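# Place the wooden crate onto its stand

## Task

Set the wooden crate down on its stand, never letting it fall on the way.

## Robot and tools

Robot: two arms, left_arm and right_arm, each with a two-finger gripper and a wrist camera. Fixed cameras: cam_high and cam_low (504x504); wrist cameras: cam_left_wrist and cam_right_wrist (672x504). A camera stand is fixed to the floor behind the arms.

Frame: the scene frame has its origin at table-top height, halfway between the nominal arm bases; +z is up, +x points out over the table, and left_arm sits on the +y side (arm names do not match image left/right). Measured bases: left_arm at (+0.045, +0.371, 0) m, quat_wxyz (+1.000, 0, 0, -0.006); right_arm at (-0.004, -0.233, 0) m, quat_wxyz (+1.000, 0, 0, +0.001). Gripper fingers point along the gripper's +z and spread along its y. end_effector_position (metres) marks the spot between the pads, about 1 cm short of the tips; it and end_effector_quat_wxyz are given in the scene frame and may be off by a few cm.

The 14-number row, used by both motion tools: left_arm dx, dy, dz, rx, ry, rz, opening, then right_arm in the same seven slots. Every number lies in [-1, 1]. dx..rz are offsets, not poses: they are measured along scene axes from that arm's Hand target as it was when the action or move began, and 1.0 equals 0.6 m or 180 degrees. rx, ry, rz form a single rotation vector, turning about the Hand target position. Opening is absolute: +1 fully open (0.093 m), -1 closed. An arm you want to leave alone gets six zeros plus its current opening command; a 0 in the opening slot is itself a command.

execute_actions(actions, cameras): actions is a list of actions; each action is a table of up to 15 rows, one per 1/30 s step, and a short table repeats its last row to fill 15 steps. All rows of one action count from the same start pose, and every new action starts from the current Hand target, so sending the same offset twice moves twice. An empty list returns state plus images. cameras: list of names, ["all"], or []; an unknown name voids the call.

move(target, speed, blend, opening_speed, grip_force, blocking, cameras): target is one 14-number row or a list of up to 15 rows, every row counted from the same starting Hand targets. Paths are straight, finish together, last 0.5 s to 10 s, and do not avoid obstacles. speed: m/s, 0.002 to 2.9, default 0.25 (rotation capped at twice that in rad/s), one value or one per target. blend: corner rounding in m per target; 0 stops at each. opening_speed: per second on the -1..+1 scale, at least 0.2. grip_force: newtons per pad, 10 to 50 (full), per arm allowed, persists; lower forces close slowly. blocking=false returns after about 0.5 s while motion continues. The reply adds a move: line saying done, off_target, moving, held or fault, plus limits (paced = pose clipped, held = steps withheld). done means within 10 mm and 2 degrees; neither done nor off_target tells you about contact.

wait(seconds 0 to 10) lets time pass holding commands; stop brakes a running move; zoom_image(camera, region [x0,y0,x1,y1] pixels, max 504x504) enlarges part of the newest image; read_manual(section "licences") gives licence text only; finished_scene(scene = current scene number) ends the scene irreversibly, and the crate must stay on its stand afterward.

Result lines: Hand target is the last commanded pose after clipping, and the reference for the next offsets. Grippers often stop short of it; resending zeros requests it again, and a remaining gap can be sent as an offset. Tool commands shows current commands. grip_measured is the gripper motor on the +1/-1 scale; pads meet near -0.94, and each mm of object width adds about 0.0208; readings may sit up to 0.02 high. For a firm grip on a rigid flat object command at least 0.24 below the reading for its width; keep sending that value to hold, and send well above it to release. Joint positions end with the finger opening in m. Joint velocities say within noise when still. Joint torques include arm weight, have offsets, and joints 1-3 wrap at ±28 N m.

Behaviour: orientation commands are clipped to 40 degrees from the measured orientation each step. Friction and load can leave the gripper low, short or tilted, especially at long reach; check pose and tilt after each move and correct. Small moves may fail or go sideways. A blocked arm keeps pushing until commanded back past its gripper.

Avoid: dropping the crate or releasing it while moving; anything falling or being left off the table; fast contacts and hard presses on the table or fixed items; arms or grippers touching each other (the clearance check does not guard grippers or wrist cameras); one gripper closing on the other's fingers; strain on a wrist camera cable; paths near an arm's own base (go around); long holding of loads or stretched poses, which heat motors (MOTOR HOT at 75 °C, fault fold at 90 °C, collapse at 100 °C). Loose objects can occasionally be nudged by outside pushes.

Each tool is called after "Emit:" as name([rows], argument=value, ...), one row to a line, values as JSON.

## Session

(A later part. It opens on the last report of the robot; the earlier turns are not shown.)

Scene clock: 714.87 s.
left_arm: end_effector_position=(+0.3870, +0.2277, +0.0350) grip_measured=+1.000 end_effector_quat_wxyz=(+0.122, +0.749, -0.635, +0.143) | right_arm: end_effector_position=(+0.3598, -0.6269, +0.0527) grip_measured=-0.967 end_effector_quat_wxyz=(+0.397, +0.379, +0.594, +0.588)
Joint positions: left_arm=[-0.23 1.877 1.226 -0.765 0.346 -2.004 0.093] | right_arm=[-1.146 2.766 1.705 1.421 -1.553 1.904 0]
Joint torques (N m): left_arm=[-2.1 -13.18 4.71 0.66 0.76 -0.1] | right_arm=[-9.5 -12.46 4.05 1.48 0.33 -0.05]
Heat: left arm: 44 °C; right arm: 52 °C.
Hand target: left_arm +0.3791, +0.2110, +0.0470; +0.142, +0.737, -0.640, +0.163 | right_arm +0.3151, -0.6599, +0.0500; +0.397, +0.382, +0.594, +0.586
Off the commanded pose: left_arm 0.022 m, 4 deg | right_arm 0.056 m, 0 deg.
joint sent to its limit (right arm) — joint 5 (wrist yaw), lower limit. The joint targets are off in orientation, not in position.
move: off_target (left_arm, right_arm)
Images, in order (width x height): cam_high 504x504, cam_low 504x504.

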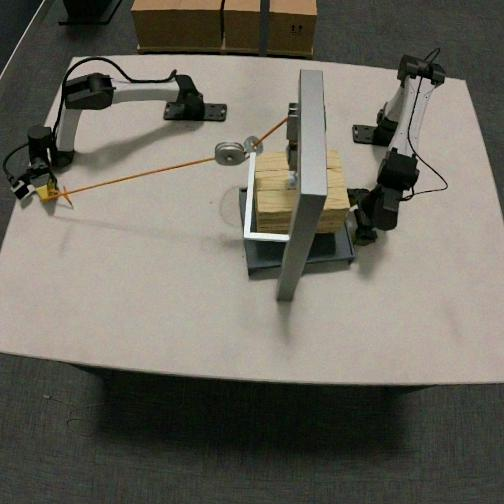

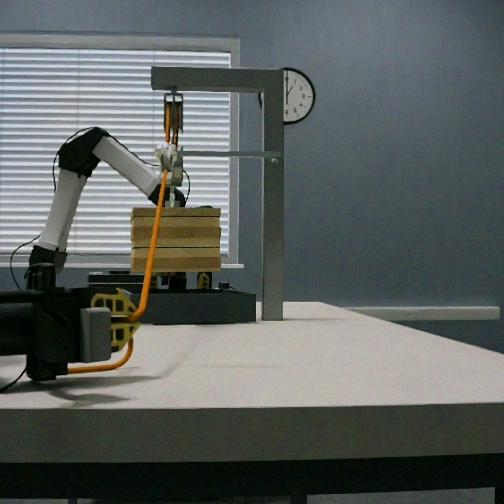

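Emit:
zoom_image(camera="cam_low", region=[60, 190, 290, 340])

Emit:
zoom_image(camera="cam_high", region=[220, 120, 380, 300])

Scaled by 2.191.

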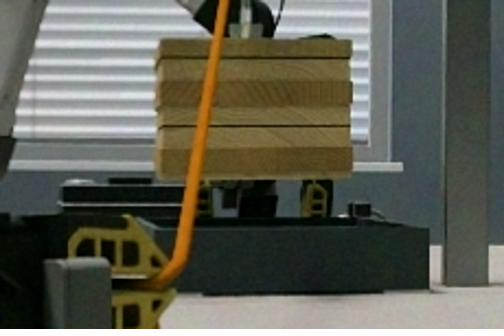

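Scaled by 2.800.

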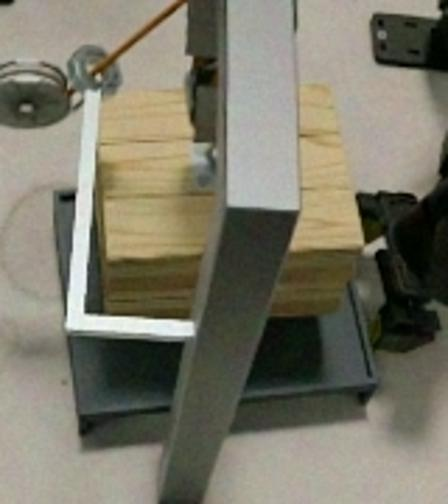

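Emit:
move([
  [0.0098,0.1317,0.1383,0,0,0,1,0,0,0,0,0,0,-1],
  [-0.1818,0.215,0.255,0.2635,-0.229,-0.2417,1,0,0,0,0,0,0,-1],
  [-0.4152,-0.2183,0.1717,0.4392,-0.3817,-0.4029,1,0,0,0,0,0,0,-1],
], speed=0.35, blend=[0.03,0.05,0], cameras=["cam_high","cam_left_wrist"])

Scene clock: 738.37 s.
left_arm: end_effector_position=(+0.1308, +0.0850, +0.1477) grip_measured=+1.000 end_effector_quat_wxyz=(+0.559, +0.017, +0.829, -0.003) | right_arm: end_effector_position=(+0.3598, -0.6269, +0.0527) grip_measured=-0.967 end_effector_quat_wxyz=(+0.397, +0.379, +0.594, +0.588)
Joint positions: left_arm=[-1.802 1.841 1.228 -1.448 -1.132 -2.087 0.093] | right_arm=[-1.146 2.766 1.705 1.421 -1.553 1.904 0]
Joint torques (N m): left_arm=[-0.01 -6.99 6.95 -0.62 -0.65 -0.11] | right_arm=[-9.42 -12.57 4.29 1.54 0.38 -0.06]
Heat: left arm: 47 °C; right arm: 53 °C.
Hand target: left_arm +0.1300, +0.0800, +0.1501; +0.573, +0.000, +0.819, +0.000 | right_arm +0.3151, -0.6599, +0.0500; +0.397, +0.382, +0.594, +0.586
Off the commanded pose: left_arm 0.006 m, 3 deg | right_arm 0.056 m, 0 deg.
joint sent to its limit (left arm) — joint 6 (wrist roll), lower limit. The joint targets still meet the commanded pose.
joint sent to its limit (right arm) — joint 5 (wrist yaw), lower limit. The joint targets are off in orientation, not in position.
move: off_target (left_arm, right_arm)
Images, in order (width x height): cam_high 504x504, cam_left_wrist 672x504.

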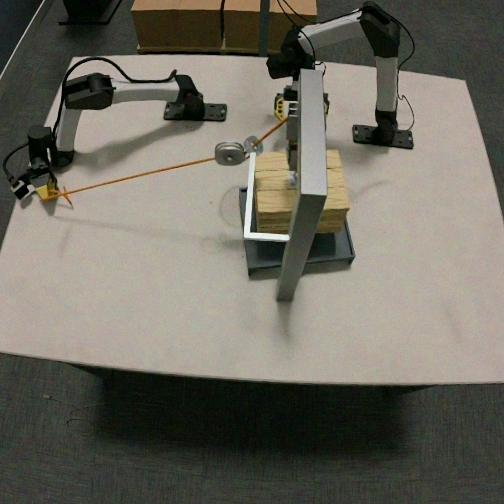

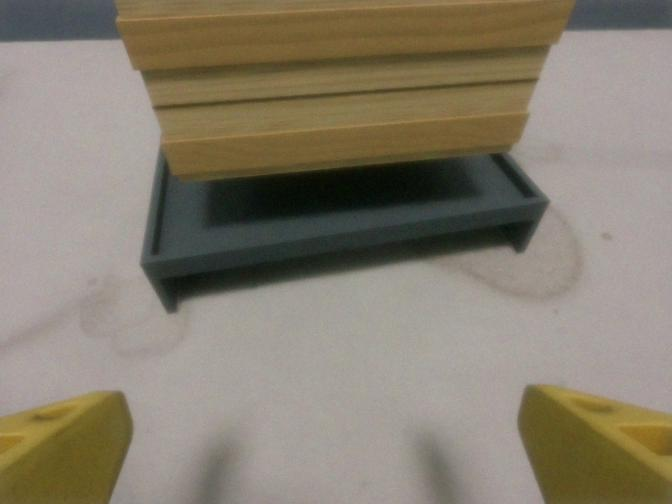

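Emit:
move([
  [0.2,0.4167,0.0832,-0.209,0.198,0.192,1,0,0,0,0,0,0,-1],
  [0.5083,0.3833,-0.0502,-0.418,0.3966,0.3835,1,0,0,0,0,0,0,-1],
  [0.5083,0.3083,-0.1718,-0.418,0.3966,0.3835,1,0,0,0,0,0,0,-1],
  [0.5083,0.2233,-0.1718,-0.418,0.3966,0.3835,1,0,0,0,0,0,0,-1],
], speed=[0.35,0.35,0.2,0.08], blend=[0.05,0.02,0.008,0], cameras=["cam_high","cam_low"])

Scene clock: 777.43 s.
left_arm: end_effector_position=(+0.4348, +0.2331, +0.0523) grip_measured=+1.000 end_effector_quat_wxyz=(+0.130, +0.724, -0.662, +0.146) | right_arm: end_effector_position=(+0.3598, -0.6269, +0.0527) grip_measured=-0.967 end_effector_quat_wxyz=(+0.397, +0.379, +0.594, +0.588)
Joint positions: left_arm=[-0.178 2.037 1.524 -0.938 0.376 -1.873 0.093] | right_arm=[-1.146 2.766 1.705 1.421 -1.553 1.904 0]
Joint torques (N m): left_arm=[-2.25 -9.09 6.6 0.77 0.68 0.08] | right_arm=[-9.24 -12.51 4.11 1.52 0.29 -0.12]
Heat: left arm: 44 °C; right arm: 55 °C.
Hand target: left_arm +0.4349, +0.2140, +0.0470; +0.149, +0.708, -0.672, +0.157 | right_arm +0.3151, -0.6599, +0.0500; +0.397, +0.382, +0.594, +0.586
Off the commanded pose: left_arm 0.020 m, 3 deg | right_arm 0.056 m, 0 deg.
joint sent to its limit (right arm) — joint 5 (wrist yaw), lower limit. The joint targets are off in orientation, not in position.
move: off_target (left_arm, right_arm)
Images, in order (width x height): cam_high 504x504, cam_low 504x504.

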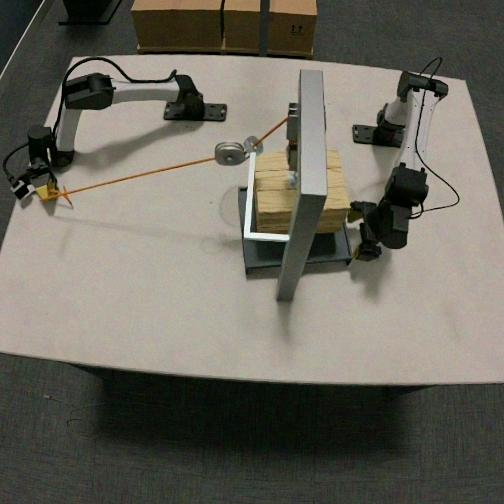

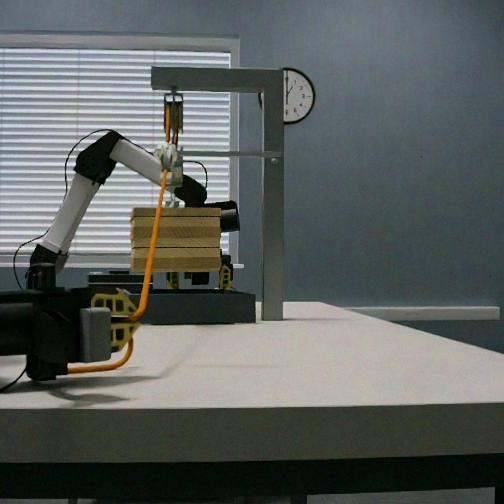

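Emit:
zoom_image(camera="cam_high", region=[220, 120, 380, 300])

Emit:
zoom_image(camera="cam_low", region=[60, 190, 290, 340])

Scaled by 2.800.

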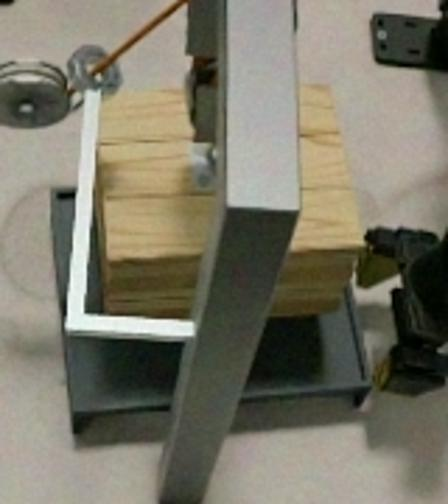

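Scaled by 2.191.

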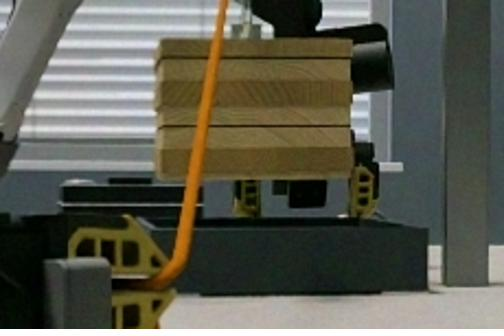

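Emit:
move(target=[0.008,-0.022,-0.012,0,0,0,1,0,0,0,0,0,0,-1], speed=0.06, cameras=["cam_high"])

Emit:
zoom_image(camera="cam_high", region=[220, 120, 380, 300])

Scene clock: 791.50 s.
left_arm: end_effector_position=(+0.4383, +0.2231, +0.0445) grip_measured=+1.000 end_effector_quat_wxyz=(+0.127, +0.725, -0.660, +0.147) | right_arm: end_effector_position=(+0.3598, -0.6269, +0.0527) grip_measured=-0.967 end_effector_quat_wxyz=(+0.397, +0.379, +0.594, +0.588)
Joint positions: left_arm=[-0.203 2.059 1.524 -0.902 0.367 -1.905 0.093] | right_arm=[-1.146 2.766 1.705 1.421 -1.553 1.904 0]
Joint torques (N m): left_arm=[-2.56 -8.28 8.06 0.71 0.73 0.07] | right_arm=[-9.5 -12.07 3.85 1.48 0.39 -0.05]
Heat: left arm: 43 °C; right arm: 56 °C.
Hand target: left_arm +0.4398, +0.2008, +0.0398; +0.149, +0.708, -0.672, +0.157 | right_arm +0.3151, -0.6599, +0.0500; +0.397, +0.382, +0.594, +0.586
Off the commanded pose: left_arm 0.023 m, 4 deg | right_arm 0.056 m, 0 deg.
joint sent to its limit (right arm) — joint 5 (wrist yaw), lower limit. The joint targets are off in orientation, not in position.
move: off_target (left_arm, right_arm)
Images, in order (width x height): cam_high 504x504.

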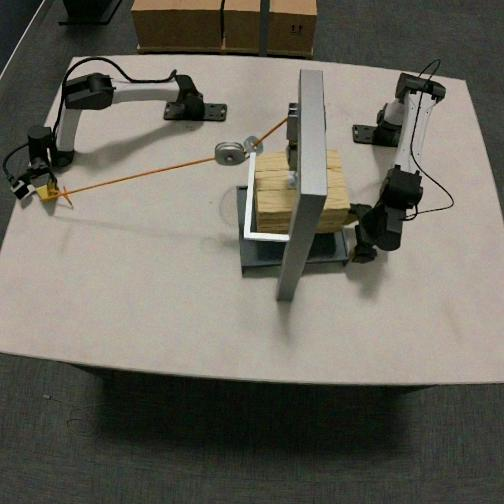

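Scaled by 2.800.

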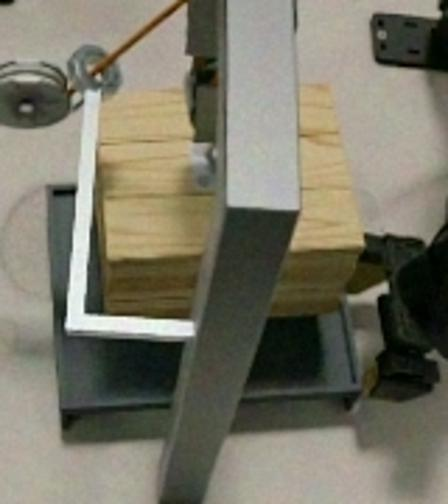

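Emit:
move([
  [-0.0163,0.1653,0.167,0,0,0,1,0,0.04,0.008,0,0,0,-1],
  [-0.3163,0.2153,0.267,0.209,-0.198,-0.192,1,0,0.1,0.02,0,0,0,-1],
  [-0.5163,-0.2013,0.1837,0.418,-0.3966,-0.3835,1,0,0.1667,0.0333,0,0,0,-1],
], speed=0.3, blend=[0.03,0.05,0], cameras=["all"])

Scene clock: 805.03 s.
left_arm: end_effector_position=(+0.1311, +0.0850, +0.1477) grip_measured=+1.000 end_effector_quat_wxyz=(+0.559, +0.017, +0.829, -0.002) | right_arm: end_effector_position=(+0.3348, -0.5382, +0.0645) grip_measured=-0.967 end_effector_quat_wxyz=(+0.380, +0.377, +0.598, +0.597)
Joint positions: left_arm=[-1.8 1.841 1.229 -1.448 -1.131 -2.087 0.093] | right_arm=[-1.113 2.471 1.161 1.419 -1.554 1.676 0]
Joint torques (N m): left_arm=[-0.09 -6.99 6.95 -0.62 -0.67 -0.12] | right_arm=[-5.79 -10.96 4.46 1.56 0.16 -0.08]
Heat: left arm: 44 °C; right arm: 58 °C.
Hand target: left_arm +0.1300, +0.0799, +0.1501; +0.573, +0.000, +0.819, +0.000 | right_arm +0.3151, -0.5599, +0.0700; +0.397, +0.382, +0.594, +0.586
Off the commanded pose: left_arm 0.006 m, 3 deg | right_arm 0.030 m, 2 deg.
joint sent to its limit (left arm) — joint 6 (wrist roll), lower limit. The joint targets still meet the commanded pose.
joint sent to its limit (right arm) — joint 5 (wrist yaw), lower limit. The joint targets still meet the commanded pose.
move: off_target (left_arm, right_arm)

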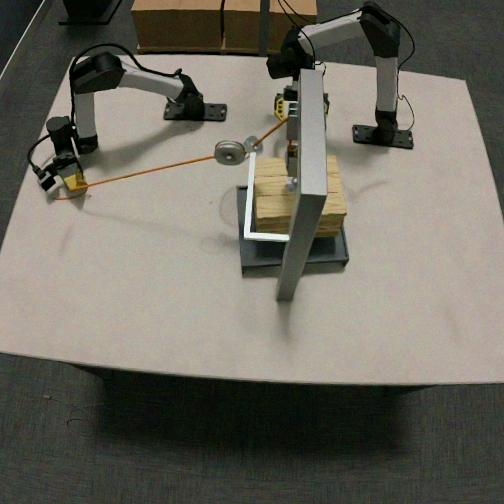

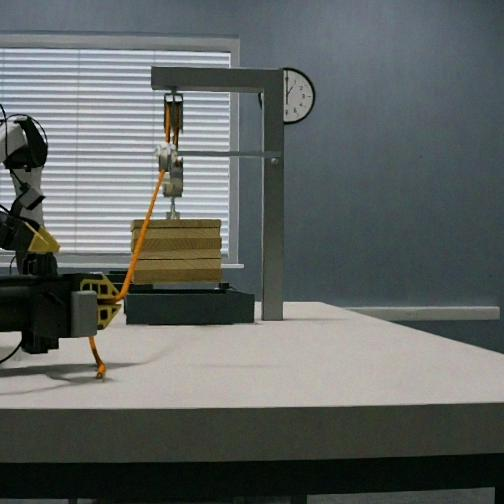

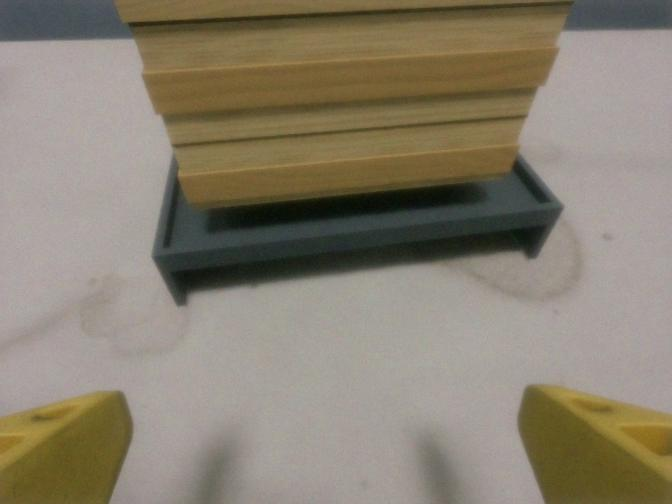

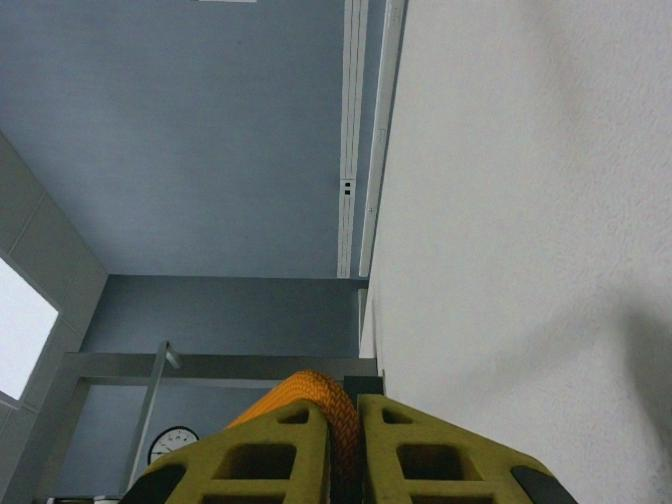

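Emit:
move(target=[0,0,0,0,0,0,1,0.005,0.1667,0.0583,0,0,0,-1], speed=0.07, cameras=["cam_low","cam_left_wrist"])

Scene clock: 816.40 s.
left_arm: end_effector_position=(+0.1311, +0.0851, +0.1478) grip_measured=+1.000 end_effector_quat_wxyz=(+0.559, +0.017, +0.829, -0.002) | right_arm: end_effector_position=(+0.3196, -0.4296, +0.1036) grip_measured=-0.967 end_effector_quat_wxyz=(+0.351, +0.343, +0.618, +0.614)
Joint positions: left_arm=[-1.8 1.841 1.229 -1.448 -1.132 -2.087 0.093] | right_arm=[-1.009 2.146 0.737 1.419 -1.552 1.568 0]
Joint torques (N m): left_arm=[-0.09 -6.97 6.93 -0.63 -0.66 -0.11] | right_arm=[-4.59 -8.01 4.04 1.56 0.94 -0.07]
Heat: left arm: 44 °C; right arm: 59 °C.
Hand target: left_arm +0.1300, +0.0800, +0.1500; +0.573, +0.000, +0.819, +0.000 | right_arm +0.3181, -0.4599, +0.1051; +0.397, +0.382, +0.594, +0.586
Off the commanded pose: left_arm 0.006 m, 3 deg | right_arm 0.030 m, 8 deg.
joint sent to its limit (left arm) — joint 6 (wrist roll), lower limit. The joint targets still meet the commanded pose.
move: off_target (left_arm, right_arm)
Images, in order (width x height): cam_low 504x504, cam_left_wrist 672x504.

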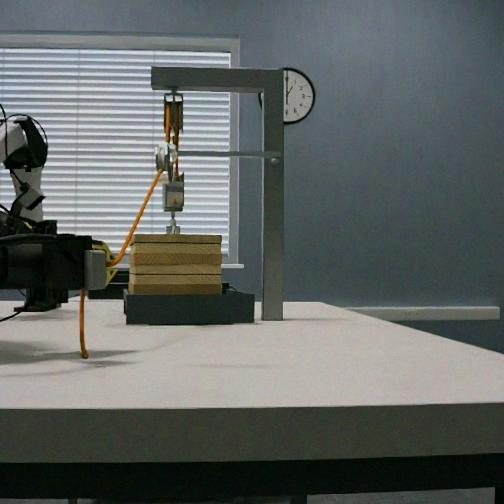

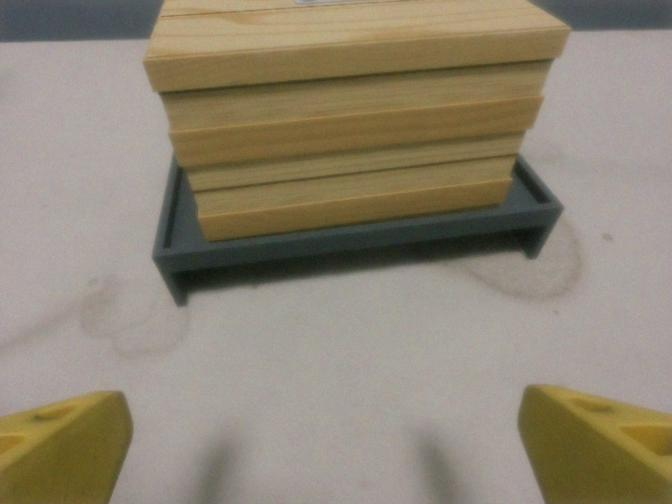

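Emit:
move([
  [0,0,0,0,0,0,1,0.0115,0.1,0.038,0,0,0,-1],
  [0,0,0,0,0,0,1,0.0298,0.19,0.0832,0,0,0,-1],
], speed=[0.07,0.1], blend=[0.02,0], cameras=["all"])

Scene clock: 821.77 s.
left_arm: end_effector_position=(+0.1311, +0.0851, +0.1478) grip_measured=+1.000 end_effector_quat_wxyz=(+0.559, +0.017, +0.829, -0.002) | right_arm: end_effector_position=(+0.3368, -0.3483, +0.1486) grip_measured=-0.967 end_effector_quat_wxyz=(+0.386, +0.390, +0.592, +0.591)
Joint positions: left_arm=[-1.8 1.841 1.229 -1.448 -1.132 -2.087 0.093] | right_arm=[-0.777 1.759 0.434 1.316 -1.186 1.567 0]
Joint torques (N m): left_arm=[-0.1 -6.99 6.95 -0.63 -0.66 -0.12] | right_arm=[0.55 -7.61 3.97 1.82 0.19 -0.25]
Heat: left arm: 44 °C; right arm: 58 °C.
Hand target: left_arm +0.1300, +0.0800, +0.1500; +0.573, +0.000, +0.819, +0.000 | right_arm +0.3360, -0.3459, +0.1550; +0.397, +0.382, +0.594, +0.586
Off the commanded pose: left_arm 0.006 m, 3 deg | right_arm 0.007 m, 2 deg.
joint sent to its limit (left arm) — joint 6 (wrist roll), lower limit. The joint targets still meet the commanded pose.
move: off_target (left_arm)

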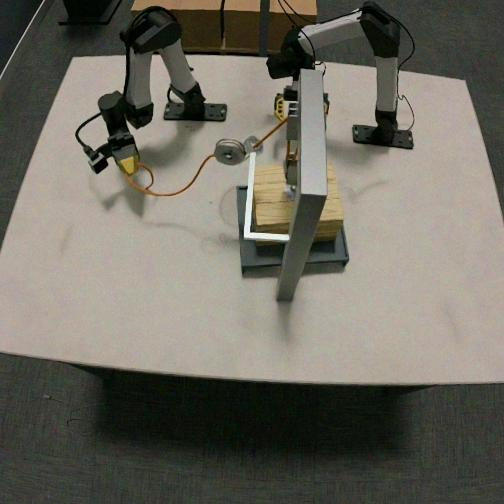

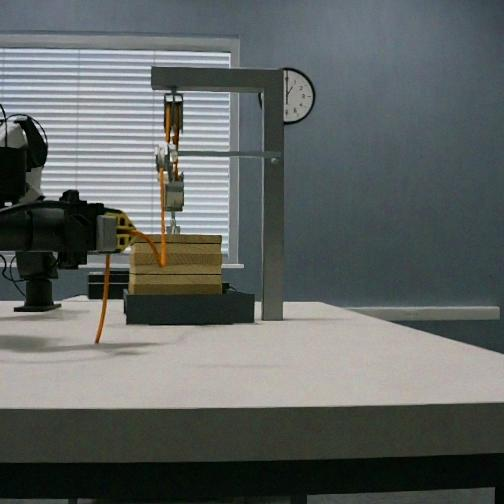

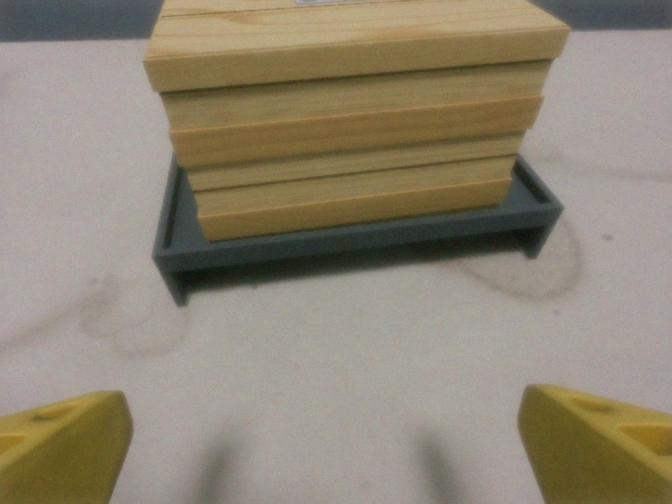

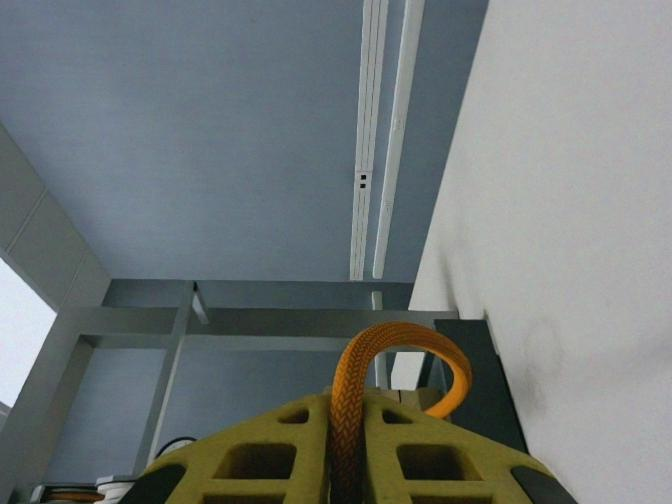

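Emit:
move([
  [0,0,0,0,0,0,1,0,0,0,0,0,0,0.3],
  [0,0,0,0,0,0,1,-0.2,-0.1,0.02,0,0,0,0.3],
], speed=0.15, cameras=["all"])

Scene clock: 826.80 s.
left_arm: end_effector_position=(+0.1311, +0.0851, +0.1478) grip_measured=+1.000 end_effector_quat_wxyz=(+0.559, +0.017, +0.829, -0.002) | right_arm: end_effector_position=(+0.2198, -0.4092, +0.1641) grip_measured=+0.298 end_effector_quat_wxyz=(+0.441, +0.431, +0.560, +0.554)
Joint positions: left_arm=[-1.8 1.841 1.229 -1.448 -1.132 -2.087 0.093] | right_arm=[-1.301 1.58 0.306 1.315 -1.543 1.595 0.059]
Joint torques (N m): left_arm=[-0.05 -7.01 6.95 -0.62 -0.67 -0.12] | right_arm=[-0.75 -5.45 3.71 1.59 0.04 -0.01]
Heat: left arm: 44 °C; right arm: 57 °C.
Hand target: left_arm +0.1300, +0.0800, +0.1500; +0.573, +0.000, +0.819, +0.000 | right_arm +0.2160, -0.4059, +0.1670; +0.397, +0.382, +0.594, +0.586
Off the commanded pose: left_arm 0.006 m, 3 deg | right_arm 0.006 m, 9 deg.
joint sent to its limit (left arm) — joint 6 (wrist roll), lower limit. The joint targets still meet the commanded pose.
joint sent to its limit (right arm) — joint 5 (wrist yaw), lower limit. The joint targets are off in orientation, not in position.
move: off_target (left_arm, right_arm)

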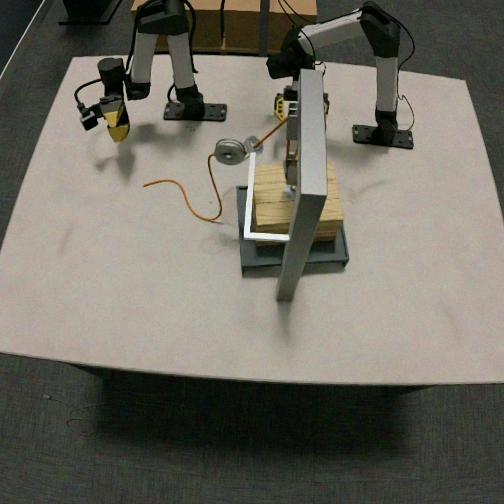

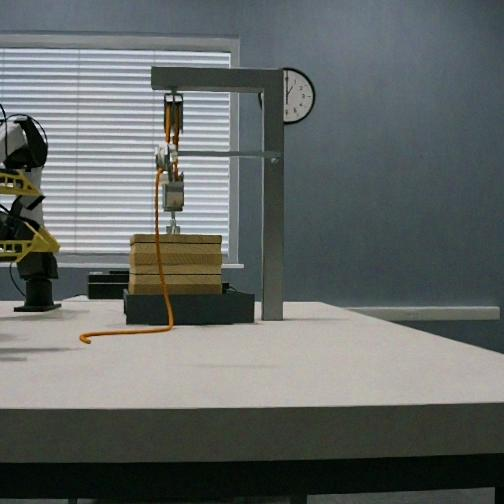

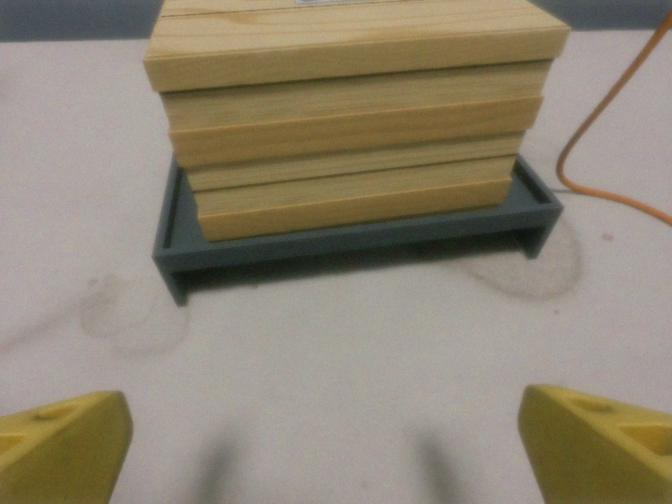

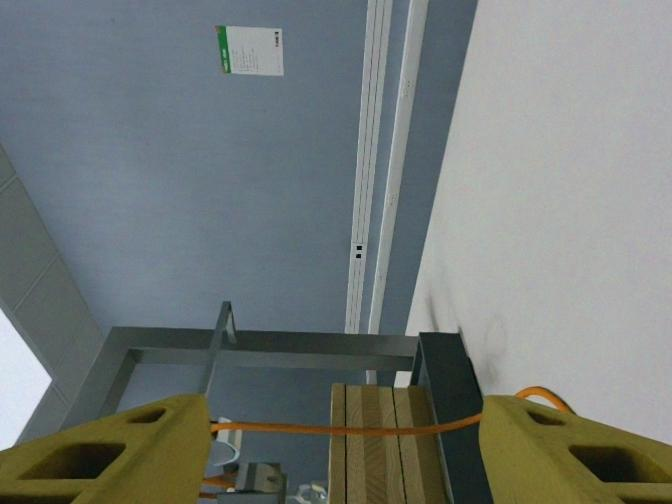

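Emit:
finished_scene(scene=2)

The scene is finished: the task was done.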